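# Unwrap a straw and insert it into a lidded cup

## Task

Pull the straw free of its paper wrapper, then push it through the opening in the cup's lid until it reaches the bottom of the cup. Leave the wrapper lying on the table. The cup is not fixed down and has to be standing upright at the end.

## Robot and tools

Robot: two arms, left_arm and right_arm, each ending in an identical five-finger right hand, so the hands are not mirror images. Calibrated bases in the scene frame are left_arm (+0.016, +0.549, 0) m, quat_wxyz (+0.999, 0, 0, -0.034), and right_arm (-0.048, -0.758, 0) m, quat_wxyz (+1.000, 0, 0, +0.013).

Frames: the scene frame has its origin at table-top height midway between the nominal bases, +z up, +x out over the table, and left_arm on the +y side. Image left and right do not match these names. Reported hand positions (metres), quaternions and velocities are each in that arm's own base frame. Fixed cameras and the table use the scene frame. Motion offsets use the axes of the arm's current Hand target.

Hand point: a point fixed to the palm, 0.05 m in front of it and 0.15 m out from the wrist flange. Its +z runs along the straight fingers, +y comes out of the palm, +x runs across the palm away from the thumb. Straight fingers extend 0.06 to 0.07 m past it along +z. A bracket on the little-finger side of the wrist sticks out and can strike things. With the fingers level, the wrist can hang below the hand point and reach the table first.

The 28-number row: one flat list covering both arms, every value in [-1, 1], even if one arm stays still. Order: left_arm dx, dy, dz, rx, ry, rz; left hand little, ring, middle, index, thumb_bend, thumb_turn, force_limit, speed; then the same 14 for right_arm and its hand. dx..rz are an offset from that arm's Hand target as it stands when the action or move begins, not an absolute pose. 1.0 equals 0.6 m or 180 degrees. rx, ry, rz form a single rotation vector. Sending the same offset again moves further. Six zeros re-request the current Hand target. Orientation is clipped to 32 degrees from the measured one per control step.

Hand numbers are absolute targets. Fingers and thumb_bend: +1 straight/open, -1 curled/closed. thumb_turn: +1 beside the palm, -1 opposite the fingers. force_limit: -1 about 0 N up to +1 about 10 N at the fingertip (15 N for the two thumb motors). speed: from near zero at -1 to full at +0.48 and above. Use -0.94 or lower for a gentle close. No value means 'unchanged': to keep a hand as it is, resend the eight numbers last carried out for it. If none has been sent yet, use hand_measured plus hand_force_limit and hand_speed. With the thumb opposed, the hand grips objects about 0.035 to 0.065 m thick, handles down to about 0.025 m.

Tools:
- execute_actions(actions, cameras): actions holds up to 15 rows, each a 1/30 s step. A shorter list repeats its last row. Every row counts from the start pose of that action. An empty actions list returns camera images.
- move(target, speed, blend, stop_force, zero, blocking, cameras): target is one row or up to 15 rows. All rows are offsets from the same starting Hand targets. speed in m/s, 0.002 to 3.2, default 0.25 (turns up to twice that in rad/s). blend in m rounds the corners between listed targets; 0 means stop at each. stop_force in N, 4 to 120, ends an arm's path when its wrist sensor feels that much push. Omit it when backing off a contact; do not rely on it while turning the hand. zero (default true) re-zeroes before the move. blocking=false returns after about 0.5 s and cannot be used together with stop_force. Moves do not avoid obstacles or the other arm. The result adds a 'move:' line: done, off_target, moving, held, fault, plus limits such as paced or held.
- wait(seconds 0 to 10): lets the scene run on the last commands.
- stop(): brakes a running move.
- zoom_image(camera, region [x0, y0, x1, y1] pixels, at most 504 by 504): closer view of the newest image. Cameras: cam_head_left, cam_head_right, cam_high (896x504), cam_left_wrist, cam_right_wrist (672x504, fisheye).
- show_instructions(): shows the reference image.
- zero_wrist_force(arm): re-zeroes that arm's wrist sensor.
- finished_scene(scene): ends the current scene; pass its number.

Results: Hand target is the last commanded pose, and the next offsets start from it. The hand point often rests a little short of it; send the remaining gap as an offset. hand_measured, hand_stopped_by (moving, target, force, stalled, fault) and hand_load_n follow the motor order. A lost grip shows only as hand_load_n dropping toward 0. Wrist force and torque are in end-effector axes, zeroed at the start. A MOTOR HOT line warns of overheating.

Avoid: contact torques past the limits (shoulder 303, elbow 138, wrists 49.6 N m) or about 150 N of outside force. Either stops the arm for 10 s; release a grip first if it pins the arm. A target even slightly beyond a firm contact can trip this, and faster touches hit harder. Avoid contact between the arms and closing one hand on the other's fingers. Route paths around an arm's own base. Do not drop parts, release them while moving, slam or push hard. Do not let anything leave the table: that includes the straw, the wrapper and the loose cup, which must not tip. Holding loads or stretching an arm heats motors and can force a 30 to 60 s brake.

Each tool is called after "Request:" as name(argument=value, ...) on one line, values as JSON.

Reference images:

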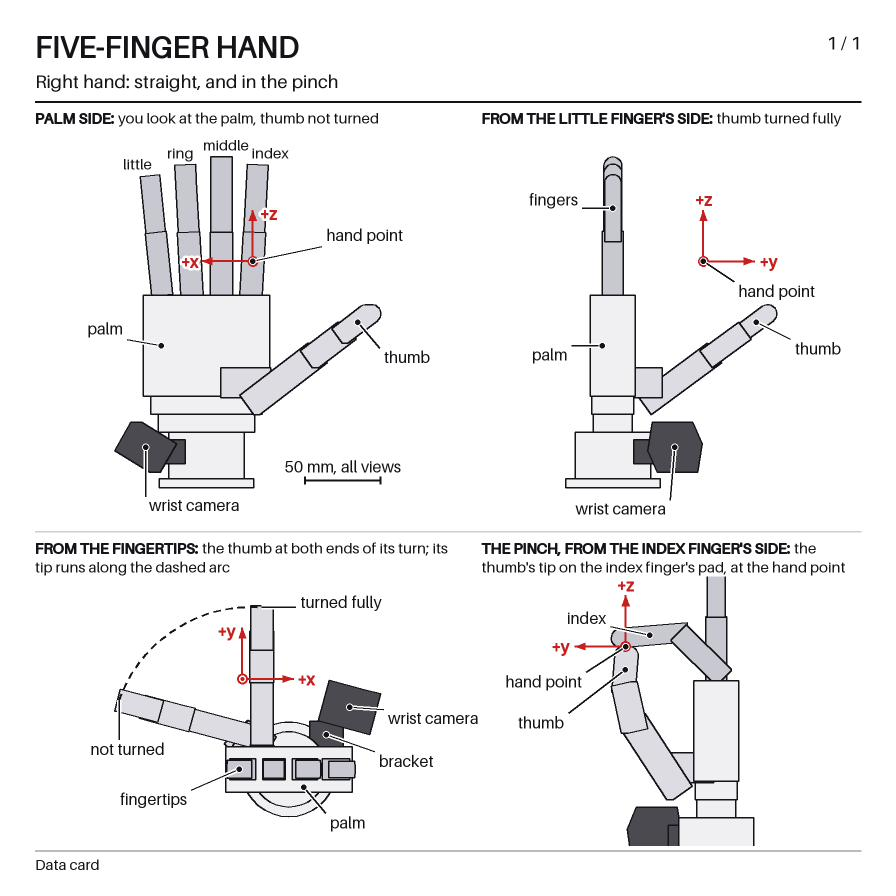

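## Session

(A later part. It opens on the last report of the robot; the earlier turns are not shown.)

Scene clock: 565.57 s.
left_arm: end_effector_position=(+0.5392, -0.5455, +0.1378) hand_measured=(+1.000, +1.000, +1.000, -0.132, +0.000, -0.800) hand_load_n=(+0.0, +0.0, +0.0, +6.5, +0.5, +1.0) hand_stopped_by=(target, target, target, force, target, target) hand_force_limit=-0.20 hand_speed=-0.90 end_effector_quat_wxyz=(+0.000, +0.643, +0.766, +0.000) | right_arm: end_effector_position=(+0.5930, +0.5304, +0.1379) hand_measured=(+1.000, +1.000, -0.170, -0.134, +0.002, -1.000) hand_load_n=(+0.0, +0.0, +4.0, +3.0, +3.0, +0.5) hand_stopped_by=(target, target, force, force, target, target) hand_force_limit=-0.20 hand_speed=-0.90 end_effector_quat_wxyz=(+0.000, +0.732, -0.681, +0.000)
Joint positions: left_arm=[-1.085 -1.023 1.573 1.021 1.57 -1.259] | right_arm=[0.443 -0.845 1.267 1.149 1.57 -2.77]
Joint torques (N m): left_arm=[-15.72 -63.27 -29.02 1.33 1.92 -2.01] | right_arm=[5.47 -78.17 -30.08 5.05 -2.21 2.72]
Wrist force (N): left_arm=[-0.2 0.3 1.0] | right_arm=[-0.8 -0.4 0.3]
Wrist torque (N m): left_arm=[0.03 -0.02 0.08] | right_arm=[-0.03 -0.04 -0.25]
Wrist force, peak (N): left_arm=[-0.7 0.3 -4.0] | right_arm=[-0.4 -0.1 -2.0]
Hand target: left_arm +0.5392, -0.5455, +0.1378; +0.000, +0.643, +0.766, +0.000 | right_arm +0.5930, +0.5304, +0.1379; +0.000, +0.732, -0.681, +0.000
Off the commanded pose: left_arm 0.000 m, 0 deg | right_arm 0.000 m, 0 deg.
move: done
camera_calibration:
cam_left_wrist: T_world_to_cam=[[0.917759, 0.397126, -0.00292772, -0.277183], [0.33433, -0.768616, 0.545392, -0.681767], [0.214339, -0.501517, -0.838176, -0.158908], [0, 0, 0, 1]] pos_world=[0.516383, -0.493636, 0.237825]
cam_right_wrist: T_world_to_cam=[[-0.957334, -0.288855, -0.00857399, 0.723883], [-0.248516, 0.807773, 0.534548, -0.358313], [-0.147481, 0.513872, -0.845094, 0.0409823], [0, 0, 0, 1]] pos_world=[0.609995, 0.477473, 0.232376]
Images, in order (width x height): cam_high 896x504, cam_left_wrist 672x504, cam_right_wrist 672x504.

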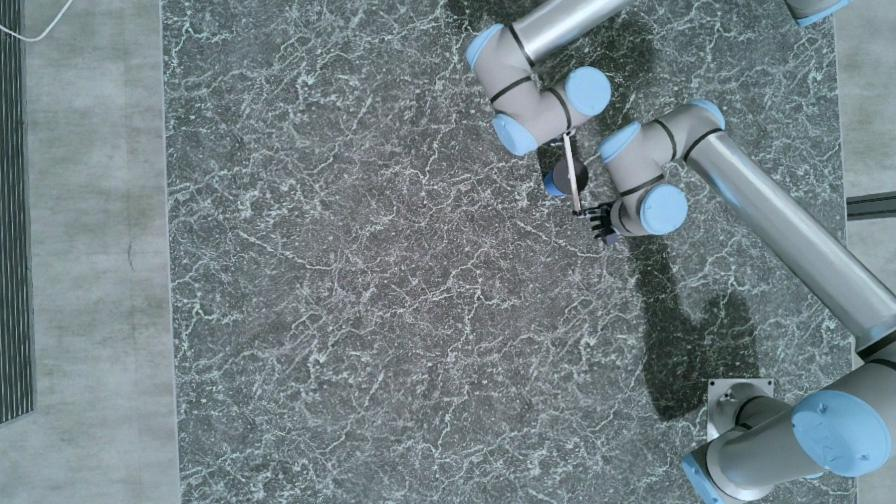

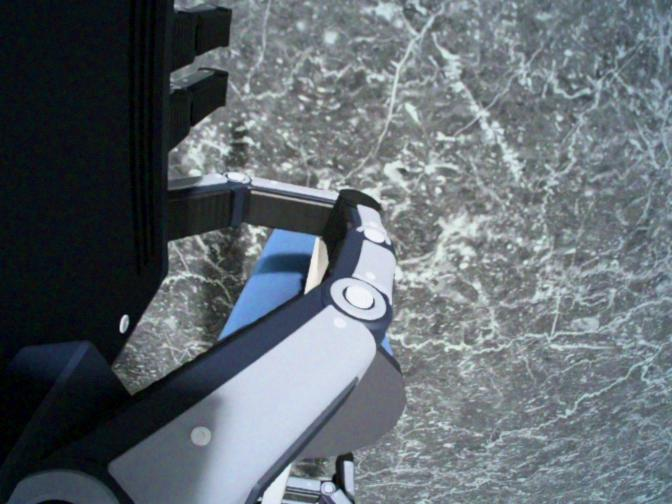

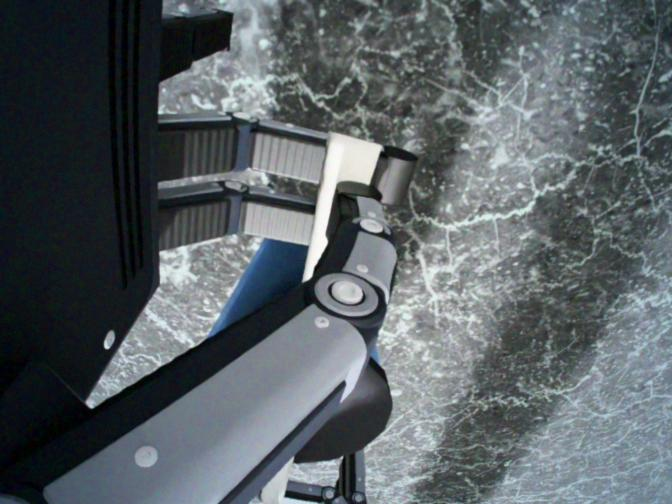

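Request:
move(target=[[0,0,-0.03,0,0,0,1,1,1,-0.7,0.0,-0.8,-0.2,-0.9,0,0,-0.03,0,0,0,1,1,-0.7,-0.7,0.0,-1,-0.2,-0.9],[0.06,0,-0.03,0,0,0,1,1,1,-0.7,0.0,-0.8,-0.2,-0.9,0,0,-0.03,0,0,0,1,1,-0.7,-0.7,0.0,-1,-0.2,-0.9]], speed=0.06, cameras=["cam_left_wrist","cam_right_wrist","cam_high"])

Request:
zoom_image(camera="cam_high", region=[520, 110, 660, 280])

Request:
zoom_image(camera="cam_left_wrist", region=[220, 150, 500, 504])

Scene clock: 586.17 s.
left_arm: end_effector_position=(+0.5330, -0.5102, +0.1558) hand_measured=(+1.000, +1.000, +1.000, -0.134, +0.000, -0.800) hand_load_n=(+0.0, +0.0, +0.0, +0.0, +0.0, +0.0) hand_stopped_by=(target, target, target, force, target, target) hand_force_limit=-0.20 hand_speed=-0.90 end_effector_quat_wxyz=(+0.000, +0.643, +0.766, +0.000) | right_arm: end_effector_position=(+0.5930, +0.5304, +0.1559) hand_measured=(+1.000, +1.000, -0.170, -0.134, +0.002, -1.000) hand_load_n=(+0.0, +0.0, +4.0, +3.0, +3.5, +0.5) hand_stopped_by=(target, target, force, force, target, target) hand_force_limit=-0.20 hand_speed=-0.90 end_effector_quat_wxyz=(+0.000, +0.732, -0.681, +0.000)
Joint positions: left_arm=[-1.068 -1.082 1.632 1.021 1.57 -1.243] | right_arm=[0.443 -0.858 1.255 1.174 1.57 -2.77]
Joint torques (N m): left_arm=[22.15 -78.74 -24.75 0.47 1.93 1.78] | right_arm=[-6.87 -97.73 -38.06 6.63 3.35 -0.76]
Wrist force (N): left_arm=[0.0 0.4 0.0] | right_arm=[0.1 -0.2 0.3]
Wrist torque (N m): left_arm=[0.07 -0.03 -0.02] | right_arm=[0.00 -0.02 -0.24]
Wrist force, peak (N): left_arm=[-5.5 -0.2 0.7] | right_arm=[-5.3 -0.4 0.9]
Hand target: left_arm +0.5329, -0.5100, +0.1558; +0.000, +0.643, +0.766, +0.000 | right_arm +0.5930, +0.5304, +0.1559; +0.000, +0.732, -0.681, +0.000
Off the commanded pose: left_arm 0.000 m, 0 deg | right_arm 0.000 m, 0 deg.
move: done
camera_calibration:
cam_left_wrist: T_world_to_cam=[[0.917759, 0.397126, -0.00292772, -0.285459], [0.33433, -0.768616, 0.545392, -0.662379], [0.214339, -0.501517, -0.838176, -0.124789], [0, 0, 0, 1]] pos_world=[0.510183, -0.458336, 0.255825]
cam_right_wrist: T_world_to_cam=[[-0.957348, -0.288806, -0.00865507, 0.724043], [-0.24852, 0.807786, 0.534527, -0.367933], [-0.147383, 0.51388, -0.845107, 0.0561338], [0, 0, 0, 1]] pos_world=[0.609996, 0.477473, 0.250376]
Images, in order (width x height): cam_high 896x504, cam_left_wrist 672x504, cam_right_wrist 672x504.

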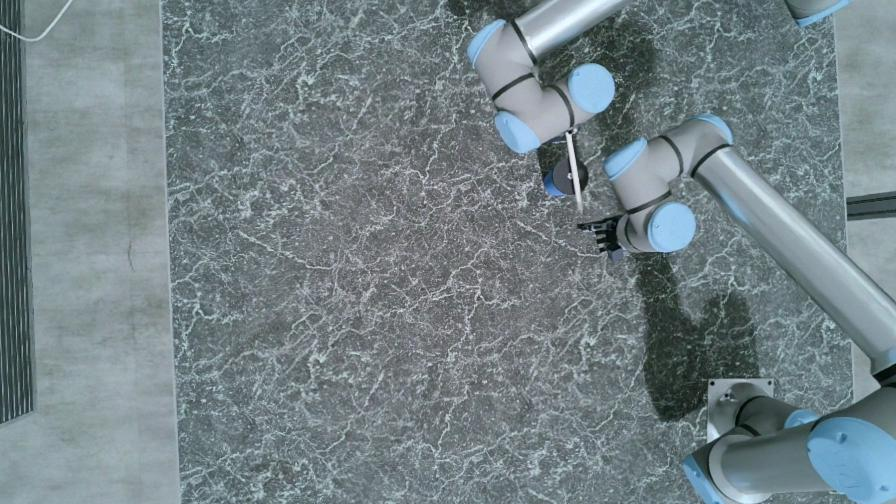

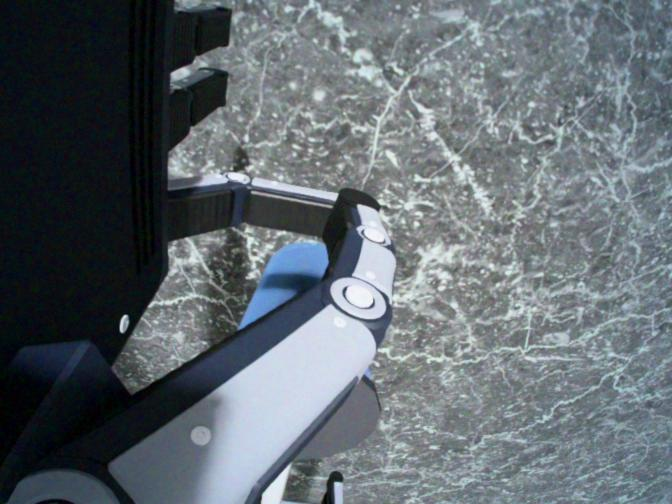

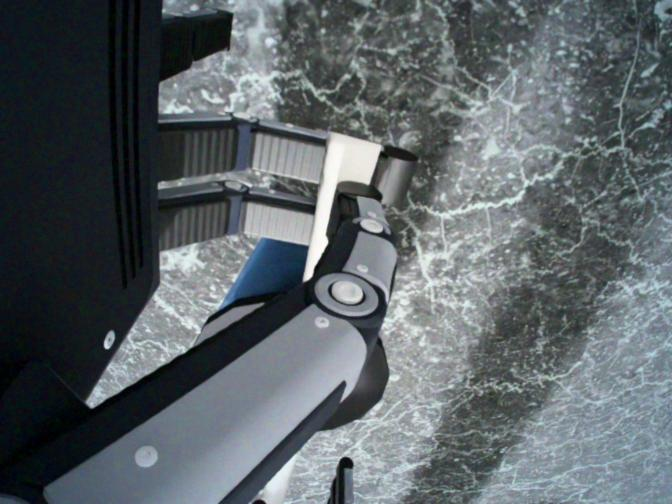

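Scaled by 2.965 from the camera's 896x504 image, which has a finer 1280x720 frame.

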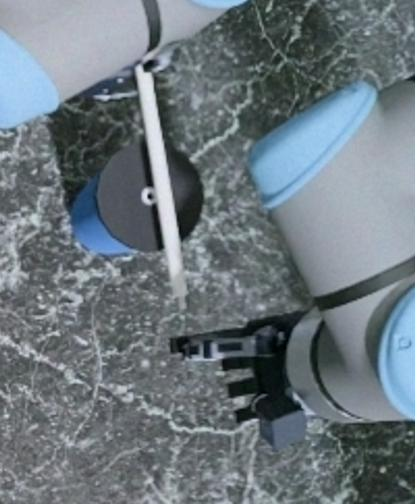

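Scaled by 1.424 from the camera's 672x504 image, which has a finer 960x720 frame.

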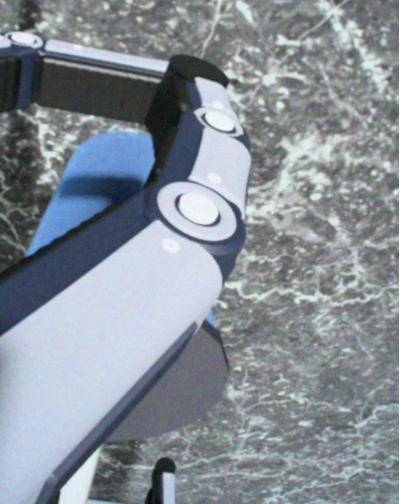

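Request:
move(target=[0,0,0,0,0,0,1,1,1,0.7,0.4,-0.8,-0.2,0.2,0,0,0,0,0,0,1,1,-0.7,-0.7,0.0,-1,-0.2,-0.9], speed=0.06, cameras=["cam_left_wrist","cam_high"])

Request:
zoom_image(camera="cam_high", region=[540, 160, 620, 240])

Request:
zoom_image(camera="cam_left_wrist", region=[250, 150, 450, 450])

Scene clock: 605.60 s.
left_arm: end_effector_position=(+0.5329, -0.5100, +0.1558) hand_measured=(+1.000, +1.000, +1.000, +0.700, +0.400, -0.800) hand_load_n=(+0.0, +0.0, +0.0, +0.0, +0.0, +0.0) hand_stopped_by=(target, target, target, target, target, target) hand_force_limit=-0.20 hand_speed=0.20 end_effector_quat_wxyz=(+0.000, +0.643, +0.766, +0.000) | right_arm: end_effector_position=(+0.5930, +0.5304, +0.1559) hand_measured=(+1.000, +1.000, -0.170, -0.134, +0.002, -1.000) hand_load_n=(+0.0, +0.0, +3.5, +2.5, +3.5, +0.0) hand_stopped_by=(target, target, force, force, target, target) hand_force_limit=-0.20 hand_speed=-0.90 end_effector_quat_wxyz=(+0.000, +0.732, -0.681, +0.000)
Joint positions: left_arm=[-1.068 -1.082 1.632 1.021 1.57 -1.242] | right_arm=[0.443 -0.858 1.255 1.174 1.57 -2.77]
Joint torques (N m): left_arm=[22.06 -82.32 -26.73 1.42 -1.19 1.91] | right_arm=[-6.92 -98.36 -37.59 6.39 3.57 -2.02]
Wrist force (N): left_arm=[-0.1 0.2 0.0] | right_arm=[0.3 -0.5 0.5]
Wrist torque (N m): left_arm=[0.05 -0.01 -0.04] | right_arm=[-0.06 -0.06 -0.23]
Wrist force, peak (N): left_arm=[0.2 0.8 -0.1] | right_arm=[-0.1 -0.5 0.7]
Hand target: left_arm +0.5329, -0.5100, +0.1558; +0.000, +0.643, +0.766, +0.000 | right_arm +0.5930, +0.5304, +0.1559; +0.000, +0.732, -0.681, +0.000
Off the commanded pose: left_arm 0.000 m, 0 deg | right_arm 0.000 m, 0 deg.
move: done
camera_calibration:
cam_left_wrist: T_world_to_cam=[[0.917759, 0.397126, -0.00292772, -0.285407], [0.33433, -0.768616, 0.545392, -0.662269], [0.214339, -0.501517, -0.838176, -0.124717], [0, 0, 0, 1]] pos_world=[0.510083, -0.458236, 0.255825]
Images, in order (width x height): cam_high 896x504, cam_left_wrist 672x504.

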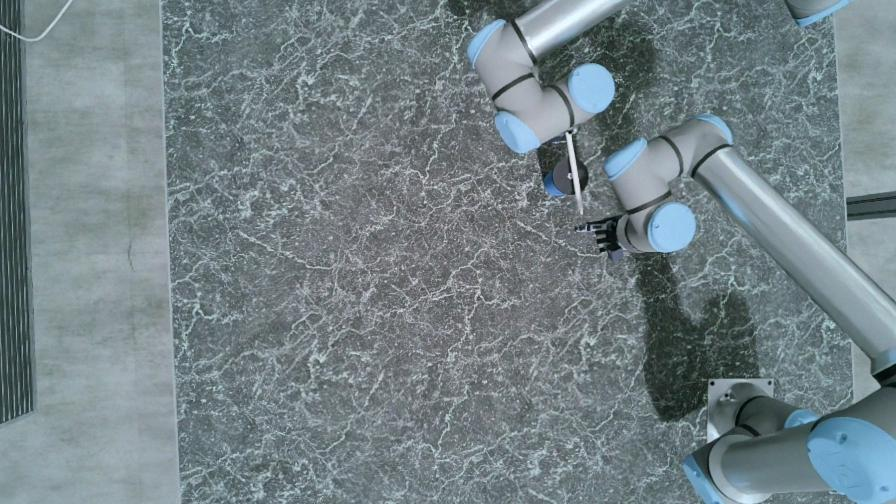

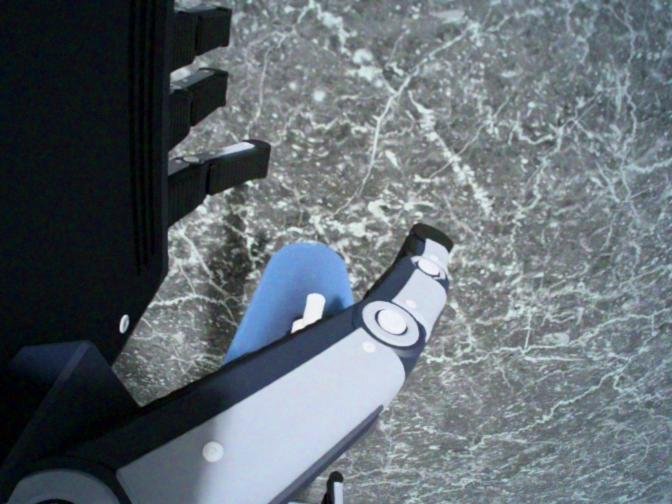

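Scaled by 6.300 from the camera's 896x504 image, which has a finer 1280x720 frame.

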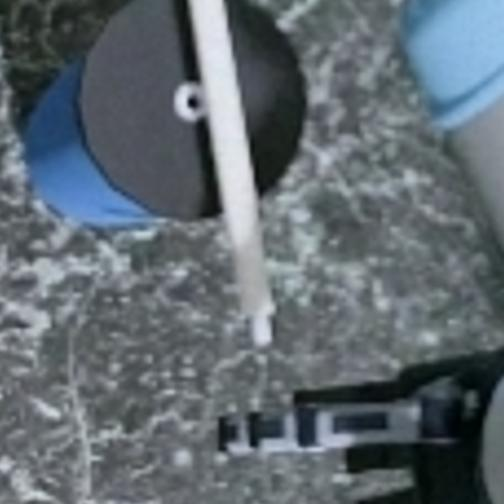

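Scaled by 1.680 from the camera's 672x504 image, which has a finer 960x720 frame.

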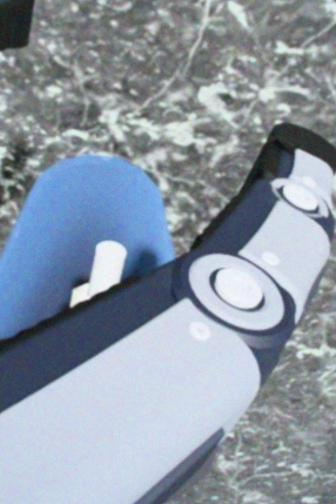

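Request:
move(target=[[-0.0595,-0.0012,0,0,0,0,1,1,1,0.7,0.4,-0.55,-0.2,0,0,0,0,0,0,0,1,1,-0.7,-0.7,0.0,-1,-0.2,-0.9],[-0.0595,-0.0012,0,0,0,0,1,1,1,0.2,0.0,-0.55,-0.2,-0.5,0,0,0,0,0,0,1,1,-0.7,-0.7,0.0,-1,-0.2,-0.9],[-0.0595,-0.0012,0,0,0,0,1,1,1,-0.71,0.0,-0.55,0.8,-0.9,0,0,0,0,0,0,1,1,-0.7,-0.7,0.0,-1,-0.2,-0.9]], speed=0.08, cameras=["cam_left_wrist"])

Request:
zoom_image(camera="cam_left_wrist", region=[250, 130, 450, 330])

Scene clock: 698.80 s.
left_arm: end_effector_position=(+0.5384, -0.5453, +0.1558) hand_measured=(+1.000, +1.000, +1.000, -0.142, +0.000, -0.550) hand_load_n=(+0.0, +0.0, +0.0, +10.0, +2.5, -0.5) hand_stopped_by=(target, target, target, force, target, target) hand_force_limit=0.80 hand_speed=-0.90 end_effector_quat_wxyz=(+0.000, +0.643, +0.766, +0.000) | right_arm: end_effector_position=(+0.5930, +0.5304, +0.1559) hand_measured=(+1.000, +1.000, -0.170, -0.134, +0.002, -1.000) hand_load_n=(+0.0, +0.0, +4.0, +2.5, +3.0, +0.0) hand_stopped_by=(target, target, force, force, target, target) hand_force_limit=-0.20 hand_speed=-0.90 end_effector_quat_wxyz=(+0.000, +0.732, -0.681, +0.000)
Joint positions: left_arm=[-1.086 -1.039 1.563 1.047 1.57 -1.26] | right_arm=[0.443 -0.858 1.255 1.174 1.57 -2.77]
Joint torques (N m): left_arm=[-19.12 -62.61 -39.58 6.44 1.46 -1.91] | right_arm=[-6.91 -97.96 -37.8 6.54 3.58 -2]
Wrist force (N): left_arm=[0.0 0.4 -0.1] | right_arm=[0.1 -0.3 0.2]
Wrist torque (N m): left_arm=[0.07 -0.01 0.05] | right_arm=[-0.03 -0.04 -0.25]
Wrist force, peak (N): left_arm=[-0.2 0.6 -0.4] | right_arm=[0.2 -0.4 0.8]
Hand target: left_arm +0.5384, -0.5453, +0.1558; +0.000, +0.643, +0.766, +0.000 | right_arm +0.5930, +0.5304, +0.1559; +0.000, +0.732, -0.681, +0.000
Off the commanded pose: left_arm 0.000 m, 0 deg | right_arm 0.000 m, 0 deg.
move: done
camera_calibration:
cam_left_wrist: T_world_to_cam=[[0.91774, 0.397171, -0.00285012, -0.276424], [0.334322, -0.7686, 0.54542, -0.691235], [0.214434, -0.501507, -0.838158, -0.143648], [0, 0, 0, 1]] pos_world=[0.515583, -0.493536, 0.255826]
Images, in order (width x height): cam_left_wrist 672x504.

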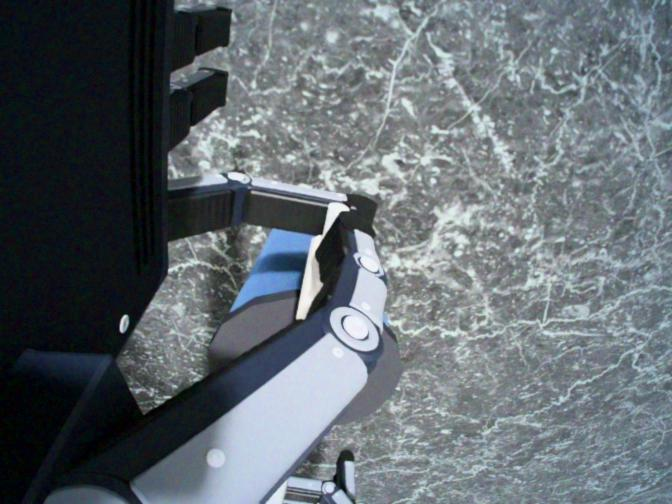

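Scaled by 2.520 from the camera's 672x504 image, which has a finer 960x720 frame.

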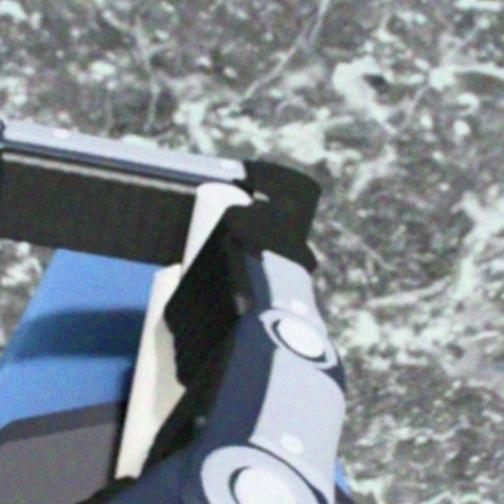

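Request:
move(target=[0.05,0,0,0,0,0,1,1,1,-0.71,0.0,-0.55,0.8,-0.9,0,0,0,0,0,0,1,1,-0.7,-0.7,0.0,-1,-0.2,-0.9], speed=0.04, cameras=["cam_left_wrist","cam_high"])

Request:
zoom_image(camera="cam_left_wrist", region=[250, 130, 450, 330])

Request:
zoom_image(camera="cam_high", region=[540, 120, 660, 240])

Scene clock: 712.83 s.
left_arm: end_effector_position=(+0.5332, -0.5159, +0.1558) hand_measured=(+1.000, +1.000, +1.000, -0.142, +0.002, -0.550) hand_load_n=(+0.0, +0.0, +0.0, +9.5, +3.5, +1.0) hand_stopped_by=(target, target, target, force, target, target) hand_force_limit=0.80 hand_speed=-0.90 end_effector_quat_wxyz=(+0.000, +0.643, +0.766, +0.000) | right_arm: end_effector_position=(+0.5930, +0.5304, +0.1559) hand_measured=(+1.000, +1.000, -0.172, -0.134, +0.000, -1.000) hand_load_n=(+0.0, +0.0, +0.0, +0.0, +0.0, +0.0) hand_stopped_by=(target, target, force, force, target, target) hand_force_limit=-0.20 hand_speed=-0.90 end_effector_quat_wxyz=(+0.000, +0.732, -0.681, +0.000)
Joint positions: left_arm=[-1.072 -1.076 1.622 1.025 1.57 -1.246] | right_arm=[0.443 -0.858 1.255 1.174 1.57 -2.77]
Joint torques (N m): left_arm=[21.32 -81.95 -24.5 0.89 1.79 2.03] | right_arm=[-6.76 -97.71 -31.94 6.38 3.34 -2.12]
Wrist force (N): left_arm=[0.0 0.3 0.0] | right_arm=[-0.2 -0.3 0.2]
Wrist torque (N m): left_arm=[0.06 0.00 -0.03] | right_arm=[-0.03 -0.01 -0.25]
Wrist force, peak (N): left_arm=[-7.9 0.4 -1.2] | right_arm=[-7.4 0.1 -0.5]
Hand target: left_arm +0.5332, -0.5158, +0.1558; +0.000, +0.643, +0.766, +0.000 | right_arm +0.5930, +0.5304, +0.1559; +0.000, +0.732, -0.681, +0.000
Off the commanded pose: left_arm 0.000 m, 0 deg | right_arm 0.000 m, 0 deg.
move: done
camera_calibration:
cam_left_wrist: T_world_to_cam=[[0.917759, 0.397126, -0.00292772, -0.283339], [0.33433, -0.768616, 0.545392, -0.666904], [0.214339, -0.501517, -0.838176, -0.12774], [0, 0, 0, 1]] pos_world=[0.510383, -0.464136, 0.255825]
Images, in order (width x height): cam_high 896x504, cam_left_wrist 672x504.

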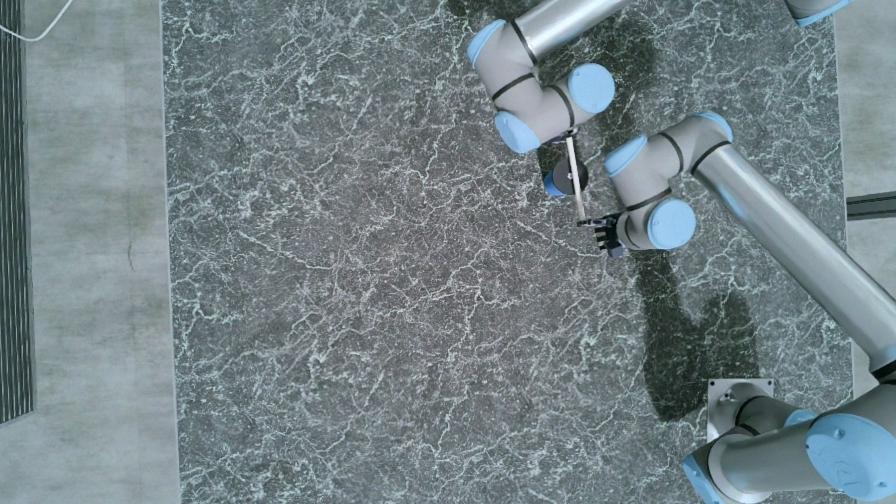

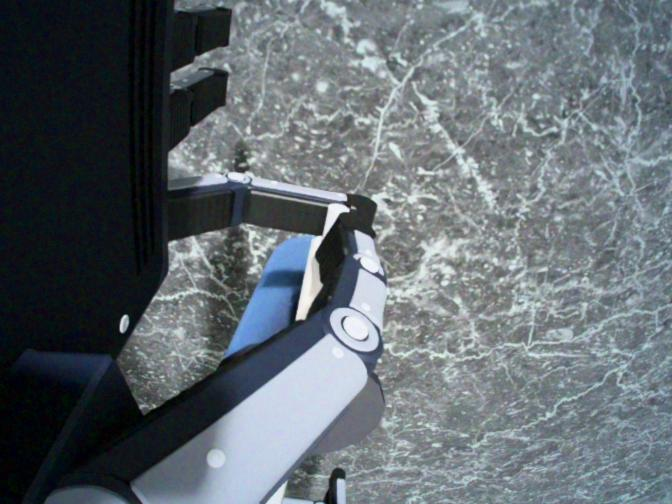

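Scaled by 2.520 from the camera's 672x504 image, which has a finer 960x720 frame.

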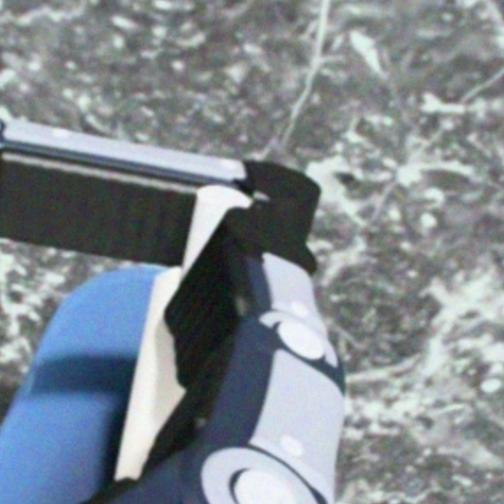

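Scaled by 4.200 from the camera's 896x504 image, which has a finer 1280x720 frame.

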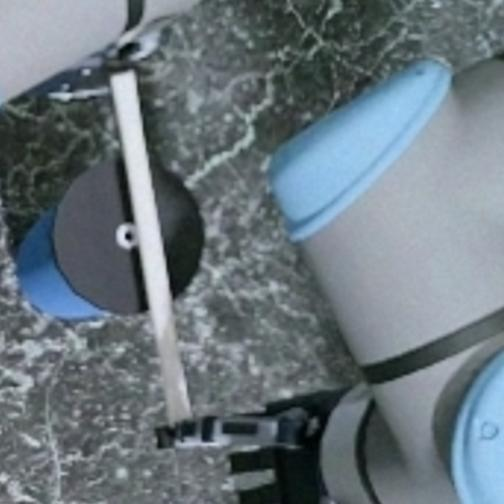

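Request:
move(target=[0,0,0,0,0,0,1,1,1,-0.71,0.0,-0.55,0.8,-0.9,0,0,0,0,0,0,1,1,0.3,0.3,0.3,-1,-0.2,-0.4], speed=0.05, cameras=["cam_left_wrist","cam_high","cam_right_wrist"])

Request:
zoom_image(camera="cam_right_wrist", region=[200, 100, 500, 504])

Request:
zoom_image(camera="cam_high", region=[540, 120, 660, 240])

Scene clock: 736.30 s.
left_arm: end_effector_position=(+0.5332, -0.5158, +0.1558) hand_measured=(+1.000, +1.000, +1.000, -0.142, +0.002, -0.550) hand_load_n=(+0.0, +0.0, +0.0, +9.5, +3.5, +1.0) hand_stopped_by=(target, target, target, force, target, target) hand_force_limit=0.80 hand_speed=-0.90 end_effector_quat_wxyz=(+0.000, +0.643, +0.766, +0.000) | right_arm: end_effector_position=(+0.5930, +0.5304, +0.1559) hand_measured=(+1.000, +1.000, +0.300, +0.300, +0.300, -1.000) hand_load_n=(+0.0, +0.0, +0.0, +0.0, +0.0, +0.0) hand_stopped_by=(target, target, target, target, target, target) hand_force_limit=-0.20 hand_speed=-0.40 end_effector_quat_wxyz=(+0.000, +0.732, -0.681, +0.000)
Joint positions: left_arm=[-1.072 -1.076 1.622 1.025 1.57 -1.246] | right_arm=[0.443 -0.858 1.255 1.174 1.57 -2.77]
Joint torques (N m): left_arm=[22.11 -80.62 -26.4 0.84 0.14 1.73] | right_arm=[-5.89 -97.25 -26.54 5.7 3.43 -1.94]
Wrist force (N): left_arm=[0.3 -0.1 0.1] | right_arm=[0.1 -0.3 0.5]
Wrist torque (N m): left_arm=[0.00 -0.04 -0.03] | right_arm=[-0.03 -0.04 -0.25]
Wrist force, peak (N): left_arm=[-0.3 0.7 0.5] | right_arm=[-0.1 -0.5 0.3]
Hand target: left_arm +0.5332, -0.5158, +0.1558; +0.000, +0.643, +0.766, +0.000 | right_arm +0.5930, +0.5304, +0.1559; +0.000, +0.732, -0.681, +0.000
Off the commanded pose: left_arm 0.000 m, 0 deg | right_arm 0.000 m, 0 deg.
move: done
camera_calibration:
cam_left_wrist: T_world_to_cam=[[0.917759, 0.397126, -0.00292772, -0.283418], [0.33433, -0.768616, 0.545392, -0.66675], [0.214339, -0.501517, -0.838176, -0.12764], [0, 0, 0, 1]] pos_world=[0.510383, -0.463936, 0.255825]
cam_right_wrist: T_world_to_cam=[[-0.957334, -0.288855, -0.00857399, 0.724037], [-0.248516, 0.807773, 0.534548, -0.367935], [-0.147481, 0.513872, -0.845094, 0.056194], [0, 0, 0, 1]] pos_world=[0.609995, 0.477473, 0.250376]
Images, in order (width x height): cam_high 896x504, cam_left_wrist 672x504, cam_right_wrist 672x504.

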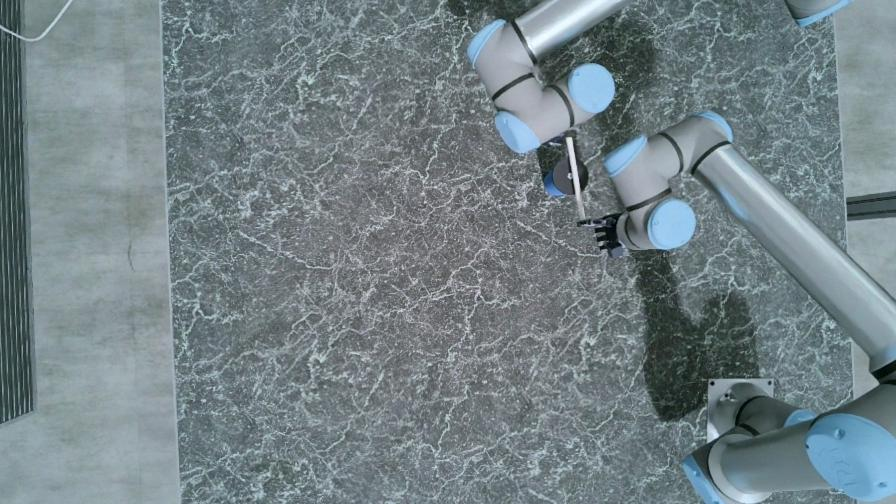

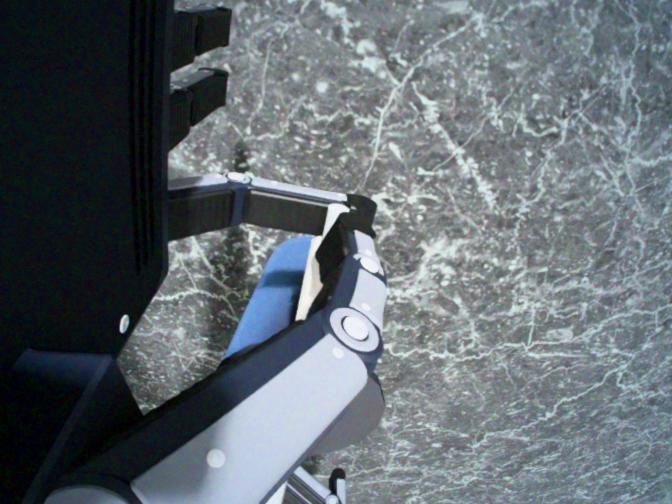

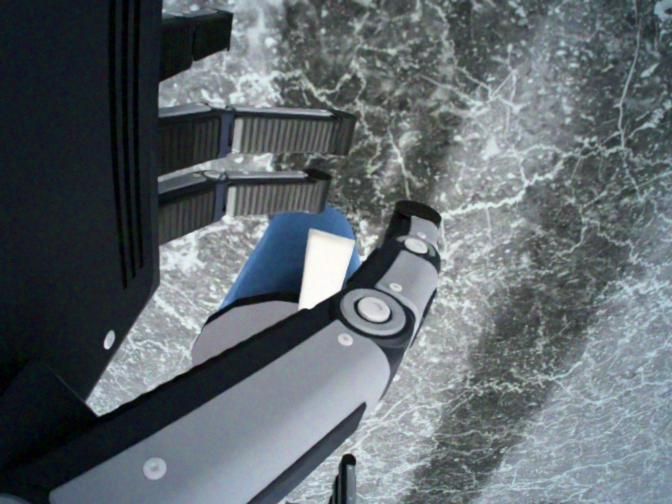

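Scaled by 1.248 from the camera's 672x504 image, which has a finer 960x720 frame.

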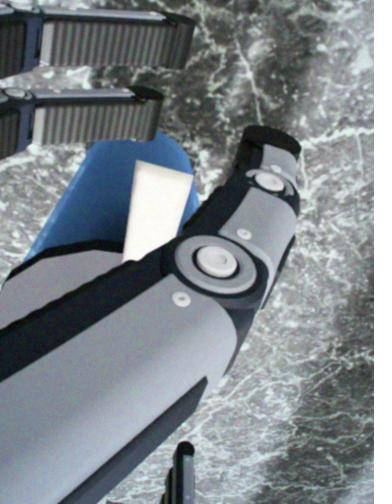

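Scaled by 4.200 from the camera's 896x504 image, which has a finer 1280x720 frame.

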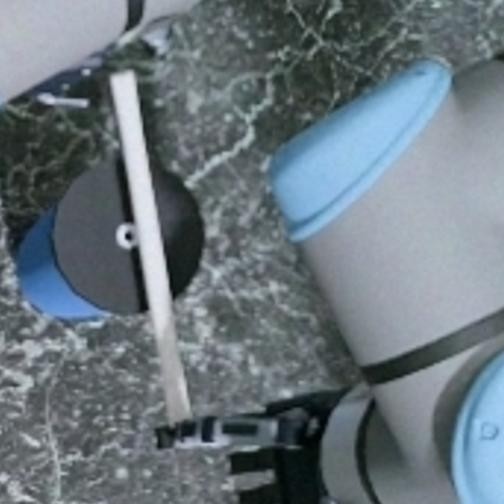

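Request:
move(target=[[0,0,-0.05,0,0,0,1,1,1,-0.71,0.0,-0.55,0.8,-0.9,-0.0458,-0.005,-0.05,0,0,0,1,1,0.3,0.3,0.3,-1,-0.2,-0.4],[0,0,-0.05,0,0,0,1,1,1,-0.71,0.0,-0.55,0.8,-0.9,-0.0458,-0.005,-0.05,0,0,0,1,1,0.1,0.1,0.0,-1,-0.2,-0.6],[0,0,-0.05,0,0,0,1,1,1,-0.71,0.0,-0.55,0.8,-0.9,-0.0458,-0.005,-0.05,0,0,0,1,1,-0.71,-0.71,0.0,-1,0.6,-0.9]], speed=0.06, cameras=["cam_left_wrist","cam_right_wrist"])

Scene clock: 767.10 s.
left_arm: end_effector_position=(+0.5332, -0.5158, +0.1858) hand_measured=(+1.000, +1.000, +1.000, -0.142, +0.002, -0.550) hand_load_n=(+0.0, +0.0, +0.0, +9.5, +3.0, +1.0) hand_stopped_by=(target, target, target, force, target, target) hand_force_limit=0.80 hand_speed=-0.90 end_effector_quat_wxyz=(+0.000, +0.643, +0.766, +0.000) | right_arm: end_effector_position=(+0.5941, +0.5580, +0.1859) hand_measured=(+1.000, +1.000, -0.194, -0.138, +0.002, -1.000) hand_load_n=(+0.0, +0.0, +9.0, +6.0, +3.5, +0.0) hand_stopped_by=(target, target, force, force, target, target) hand_force_limit=0.60 hand_speed=-0.90 end_effector_quat_wxyz=(+0.000, +0.732, -0.681, +0.000)
Joint positions: left_arm=[-1.072 -1.1 1.6 1.071 1.57 -1.246] | right_arm=[0.473 -0.846 1.179 1.239 1.57 -2.74]
Joint torques (N m): left_arm=[-8.58 -79.27 -38.47 6.39 0.11 -0.34] | right_arm=[6.23 -79.51 -38.04 6.3 3.26 2.8]
Wrist force (N): left_arm=[-0.1 0.4 0.2] | right_arm=[-0.4 0.1 0.1]
Wrist torque (N m): left_arm=[0.00 -0.06 -0.03] | right_arm=[0.00 0.01 -0.28]
Wrist force, peak (N): left_arm=[-0.4 0.3 -1.1] | right_arm=[0.3 -0.4 0.8]
Hand target: left_arm +0.5332, -0.5158, +0.1858; +0.000, +0.643, +0.766, +0.000 | right_arm +0.5941, +0.5580, +0.1859; +0.000, +0.732, -0.681, +0.000
Off the commanded pose: left_arm 0.000 m, 0 deg | right_arm 0.000 m, 0 deg.
move: done
camera_calibration:
cam_left_wrist: T_world_to_cam=[[0.91774, 0.397171, -0.00285012, -0.283322], [0.334322, -0.7686, 0.54542, -0.683108], [0.214434, -0.501507, -0.838158, -0.102544], [0, 0, 0, 1]] pos_world=[0.510383, -0.463936, 0.285826]
cam_right_wrist: T_world_to_cam=[[-0.957348, -0.288806, -0.00865507, 0.733327], [-0.24852, 0.807786, 0.534527, -0.40599], [-0.147383, 0.51388, -0.845107, 0.067466], [0, 0, 0, 1]] pos_world=[0.611096, 0.505073, 0.280376]
Images, in order (width x height): cam_left_wrist 672x504, cam_right_wrist 672x504.

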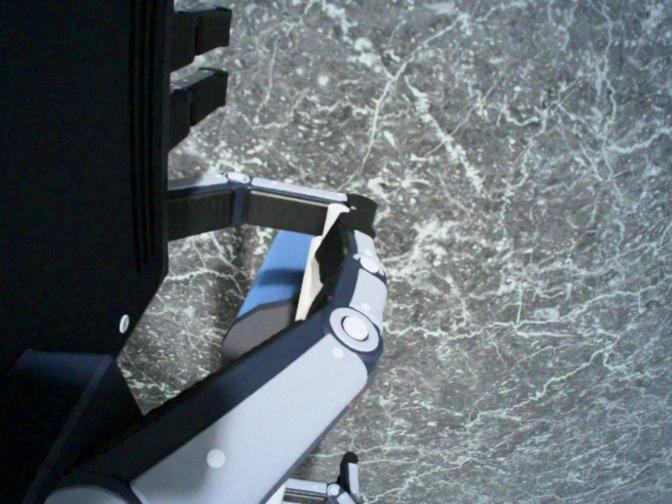

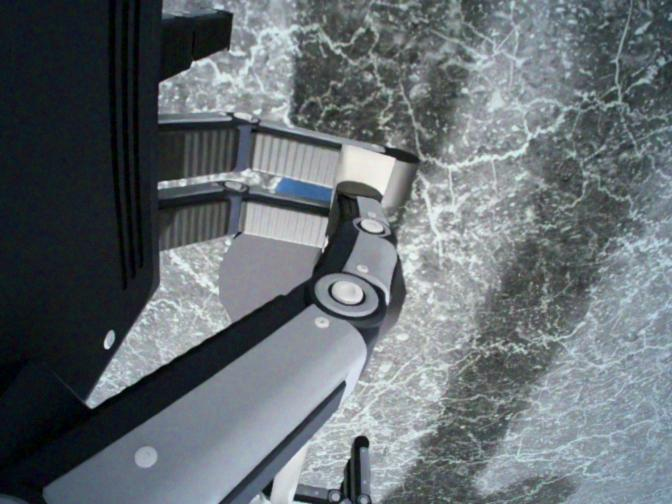

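Gripped firmly on both sides; pull slowly.

Request:
move(target=[0.05,0,0,0,0,0,1,1,1,-0.71,0.0,-0.55,0.8,-0.9,0,0,0,0,0,0,1,1,-0.71,-0.71,0.0,-1,0.6,-0.9], speed=0.03, cameras=["cam_left_wrist","cam_high","cam_right_wrist"])

Request:
zoom_image(camera="cam_high", region=[540, 120, 660, 240])

Request:
zoom_image(camera="cam_left_wrist", region=[250, 130, 450, 330])

Scene clock: 779.70 s.
left_arm: end_effector_position=(+0.5280, -0.4864, +0.1858) hand_measured=(+1.000, +1.000, +1.000, -0.142, +0.000, -0.550) hand_load_n=(+0.0, +0.0, +0.0, +0.0, +0.0, +0.0) hand_stopped_by=(target, target, target, force, target, target) hand_force_limit=0.80 hand_speed=-0.90 end_effector_quat_wxyz=(+0.000, +0.643, +0.766, +0.000) | right_arm: end_effector_position=(+0.5941, +0.5580, +0.1859) hand_measured=(+1.000, +1.000, -0.194, -0.138, +0.002, -1.000) hand_load_n=(+0.0, +0.0, +8.5, +6.5, +4.0, +0.0) hand_stopped_by=(target, target, force, force, target, target) hand_force_limit=0.60 hand_speed=-0.90 end_effector_quat_wxyz=(+0.000, +0.732, -0.681, +0.000)
Joint positions: left_arm=[-1.057 -1.137 1.656 1.051 1.57 -1.231] | right_arm=[0.473 -0.846 1.179 1.239 1.57 -2.74]
Joint torques (N m): left_arm=[22.49 -81.09 -26.53 1.14 2.3 1.8] | right_arm=[-8.15 -85.04 -36.6 5.4 3.21 2.04]
Wrist force (N): left_arm=[-0.1 0.6 -0.2] | right_arm=[0.1 -0.3 0.3]
Wrist torque (N m): left_arm=[0.03 -0.02 -0.07] | right_arm=[-0.03 -0.02 -0.25]
Wrist force, peak (N): left_arm=[-7.8 0.5 -0.9] | right_arm=[-7.8 0.2 -0.7]
Hand target: left_arm +0.5280, -0.4862, +0.1858; +0.000, +0.643, +0.766, +0.000 | right_arm +0.5941, +0.5580, +0.1859; +0.000, +0.732, -0.681, +0.000
Off the commanded pose: left_arm 0.000 m, 0 deg | right_arm 0.000 m, 0 deg.
move: done
camera_calibration:
cam_left_wrist: T_world_to_cam=[[0.917759, 0.397126, -0.00292772, -0.290234], [0.33433, -0.768616, 0.545392, -0.658776], [0.214339, -0.501517, -0.838176, -0.0866356], [0, 0, 0, 1]] pos_world=[0.505183, -0.434536, 0.285825]
cam_right_wrist: T_world_to_cam=[[-0.957334, -0.288855, -0.00857399, 0.733224], [-0.248516, 0.807773, 0.534548, -0.406017], [-0.147481, 0.513872, -0.845094, 0.0675115], [0, 0, 0, 1]] pos_world=[0.610995, 0.505073, 0.280376]
Images, in order (width x height): cam_high 896x504, cam_left_wrist 672x504, cam_right_wrist 672x504.

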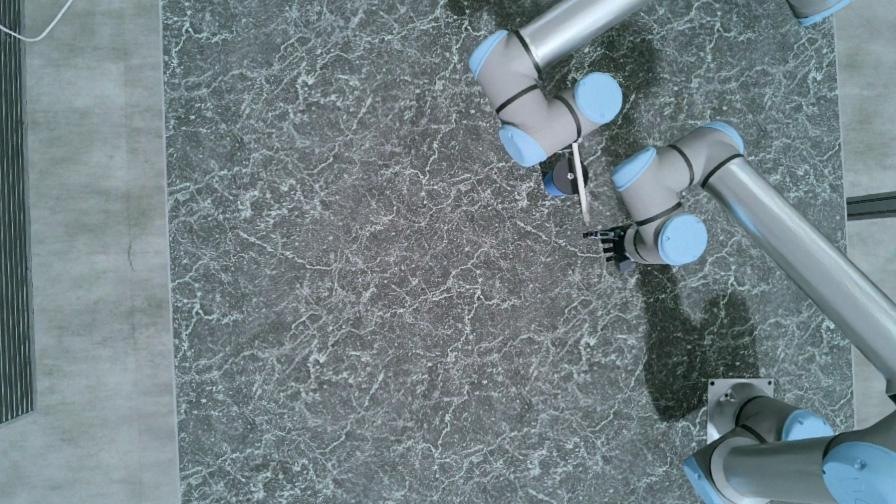

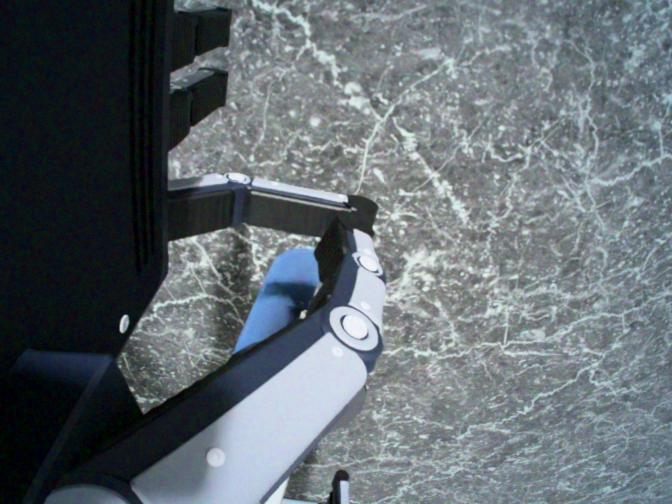

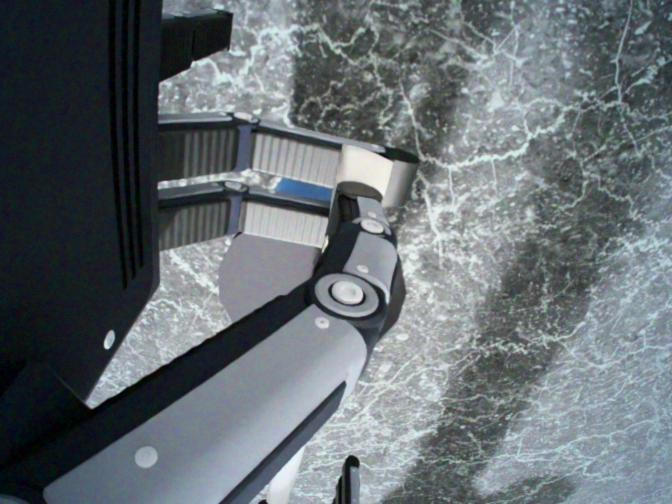

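Scaled by 4.200 from the camera's 896x504 image, which has a finer 1280x720 frame.

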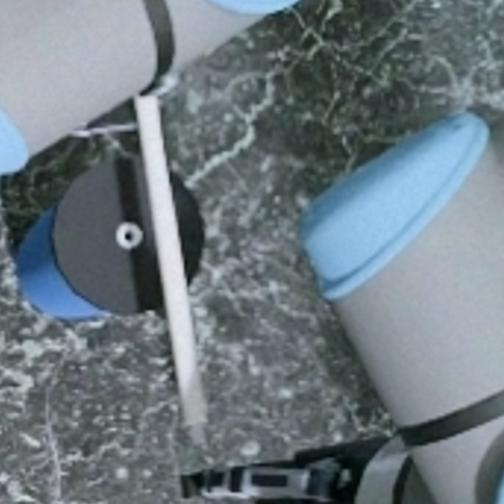

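Scaled by 2.520 from the camera's 672x504 image, which has a finer 960x720 frame.

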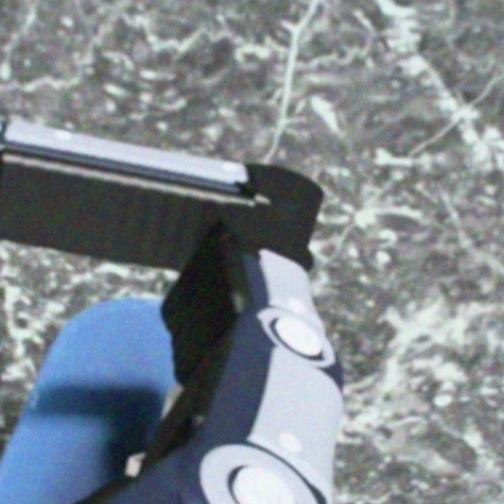

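Request:
move(target=[0,0,0,0,0,0,1,1,1,0.6,0.4,-0.55,-0.2,0.2,0,0,0,0,0,0,1,1,-0.71,-0.71,0.0,-1,0.6,-0.9], speed=0.06, cameras=["cam_left_wrist","cam_high"])

Request:
zoom_image(camera="cam_left_wrist", region=[250, 200, 400, 350])

Request:
zoom_image(camera="cam_high", region=[550, 160, 620, 240])

Scene clock: 856.83 s.
left_arm: end_effector_position=(+0.5280, -0.4862, +0.1858) hand_measured=(+1.000, +1.000, +1.000, +0.600, +0.400, -0.550) hand_load_n=(+0.0, +0.0, +0.0, +0.0, -0.5, +0.0) hand_stopped_by=(target, target, target, target, target, target) hand_force_limit=-0.20 hand_speed=0.20 end_effector_quat_wxyz=(+0.000, +0.643, +0.766, +0.000) | right_arm: end_effector_position=(+0.5941, +0.5580, +0.1859) hand_measured=(+1.000, +1.000, -0.194, -0.138, +0.002, -1.000) hand_load_n=(+0.0, +0.0, +8.5, +6.0, +4.0, +0.5) hand_stopped_by=(target, target, force, force, target, target) hand_force_limit=0.60 hand_speed=-0.90 end_effector_quat_wxyz=(+0.000, +0.732, -0.681, +0.000)
Joint positions: left_arm=[-1.057 -1.137 1.656 1.051 1.57 -1.231] | right_arm=[0.473 -0.846 1.179 1.239 1.57 -2.74]
Joint torques (N m): left_arm=[23.52 -76.73 -27.91 1.11 1.3 1.58] | right_arm=[-9.76 -89.39 -33.44 4.77 3.29 0.92]
Wrist force (N): left_arm=[0.1 0.7 -0.2] | right_arm=[-0.2 -0.1 -0.1]
Wrist torque (N m): left_arm=[0.05 -0.06 -0.05] | right_arm=[0.00 0.03 -0.26]
Wrist force, peak (N): left_arm=[0.3 1.0 -0.4] | right_arm=[0.0 -0.5 0.5]
Hand target: left_arm +0.5280, -0.4862, +0.1858; +0.000, +0.643, +0.766, +0.000 | right_arm +0.5941, +0.5580, +0.1859; +0.000, +0.732, -0.681, +0.000
Off the commanded pose: left_arm 0.000 m, 0 deg | right_arm 0.000 m, 0 deg.
move: done
camera_calibration:
cam_left_wrist: T_world_to_cam=[[0.917759, 0.397126, -0.00292772, -0.290273], [0.33433, -0.768616, 0.545392, -0.658699], [0.214339, -0.501517, -0.838176, -0.0865855], [0, 0, 0, 1]] pos_world=[0.505183, -0.434436, 0.285825]
Images, in order (width x height): cam_high 896x504, cam_left_wrist 672x504.

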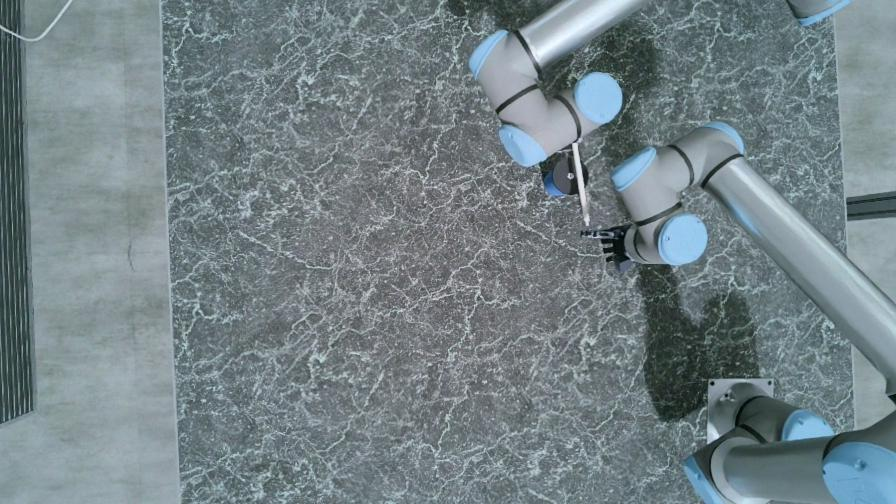

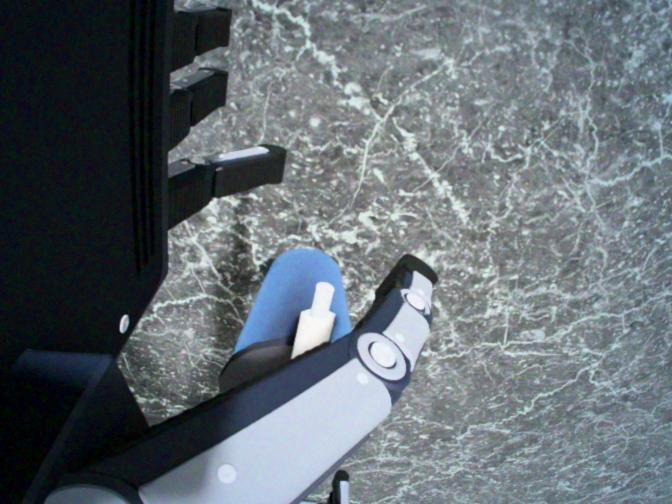

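Scaled by 3.360 from the camera's 672x504 image, which has a finer 960x720 frame.

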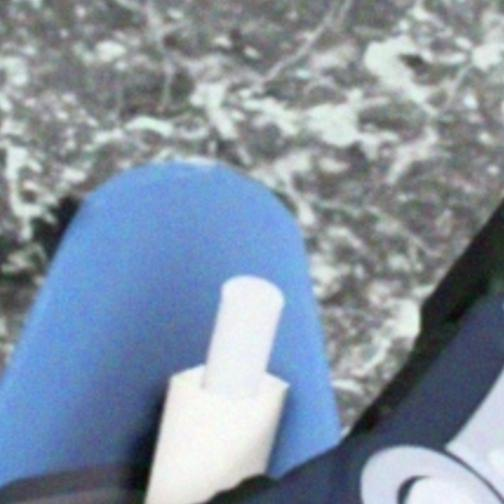

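Scaled by 6.300 from the camera's 896x504 image, which has a finer 1280x720 frame.

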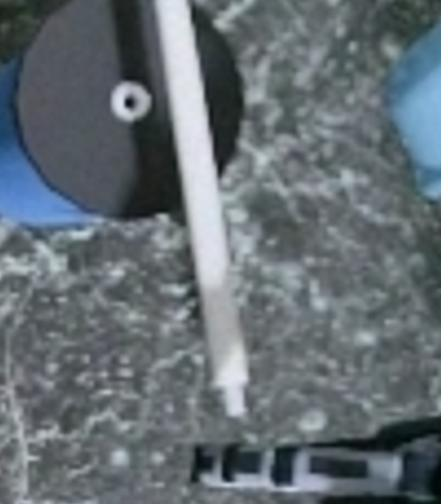

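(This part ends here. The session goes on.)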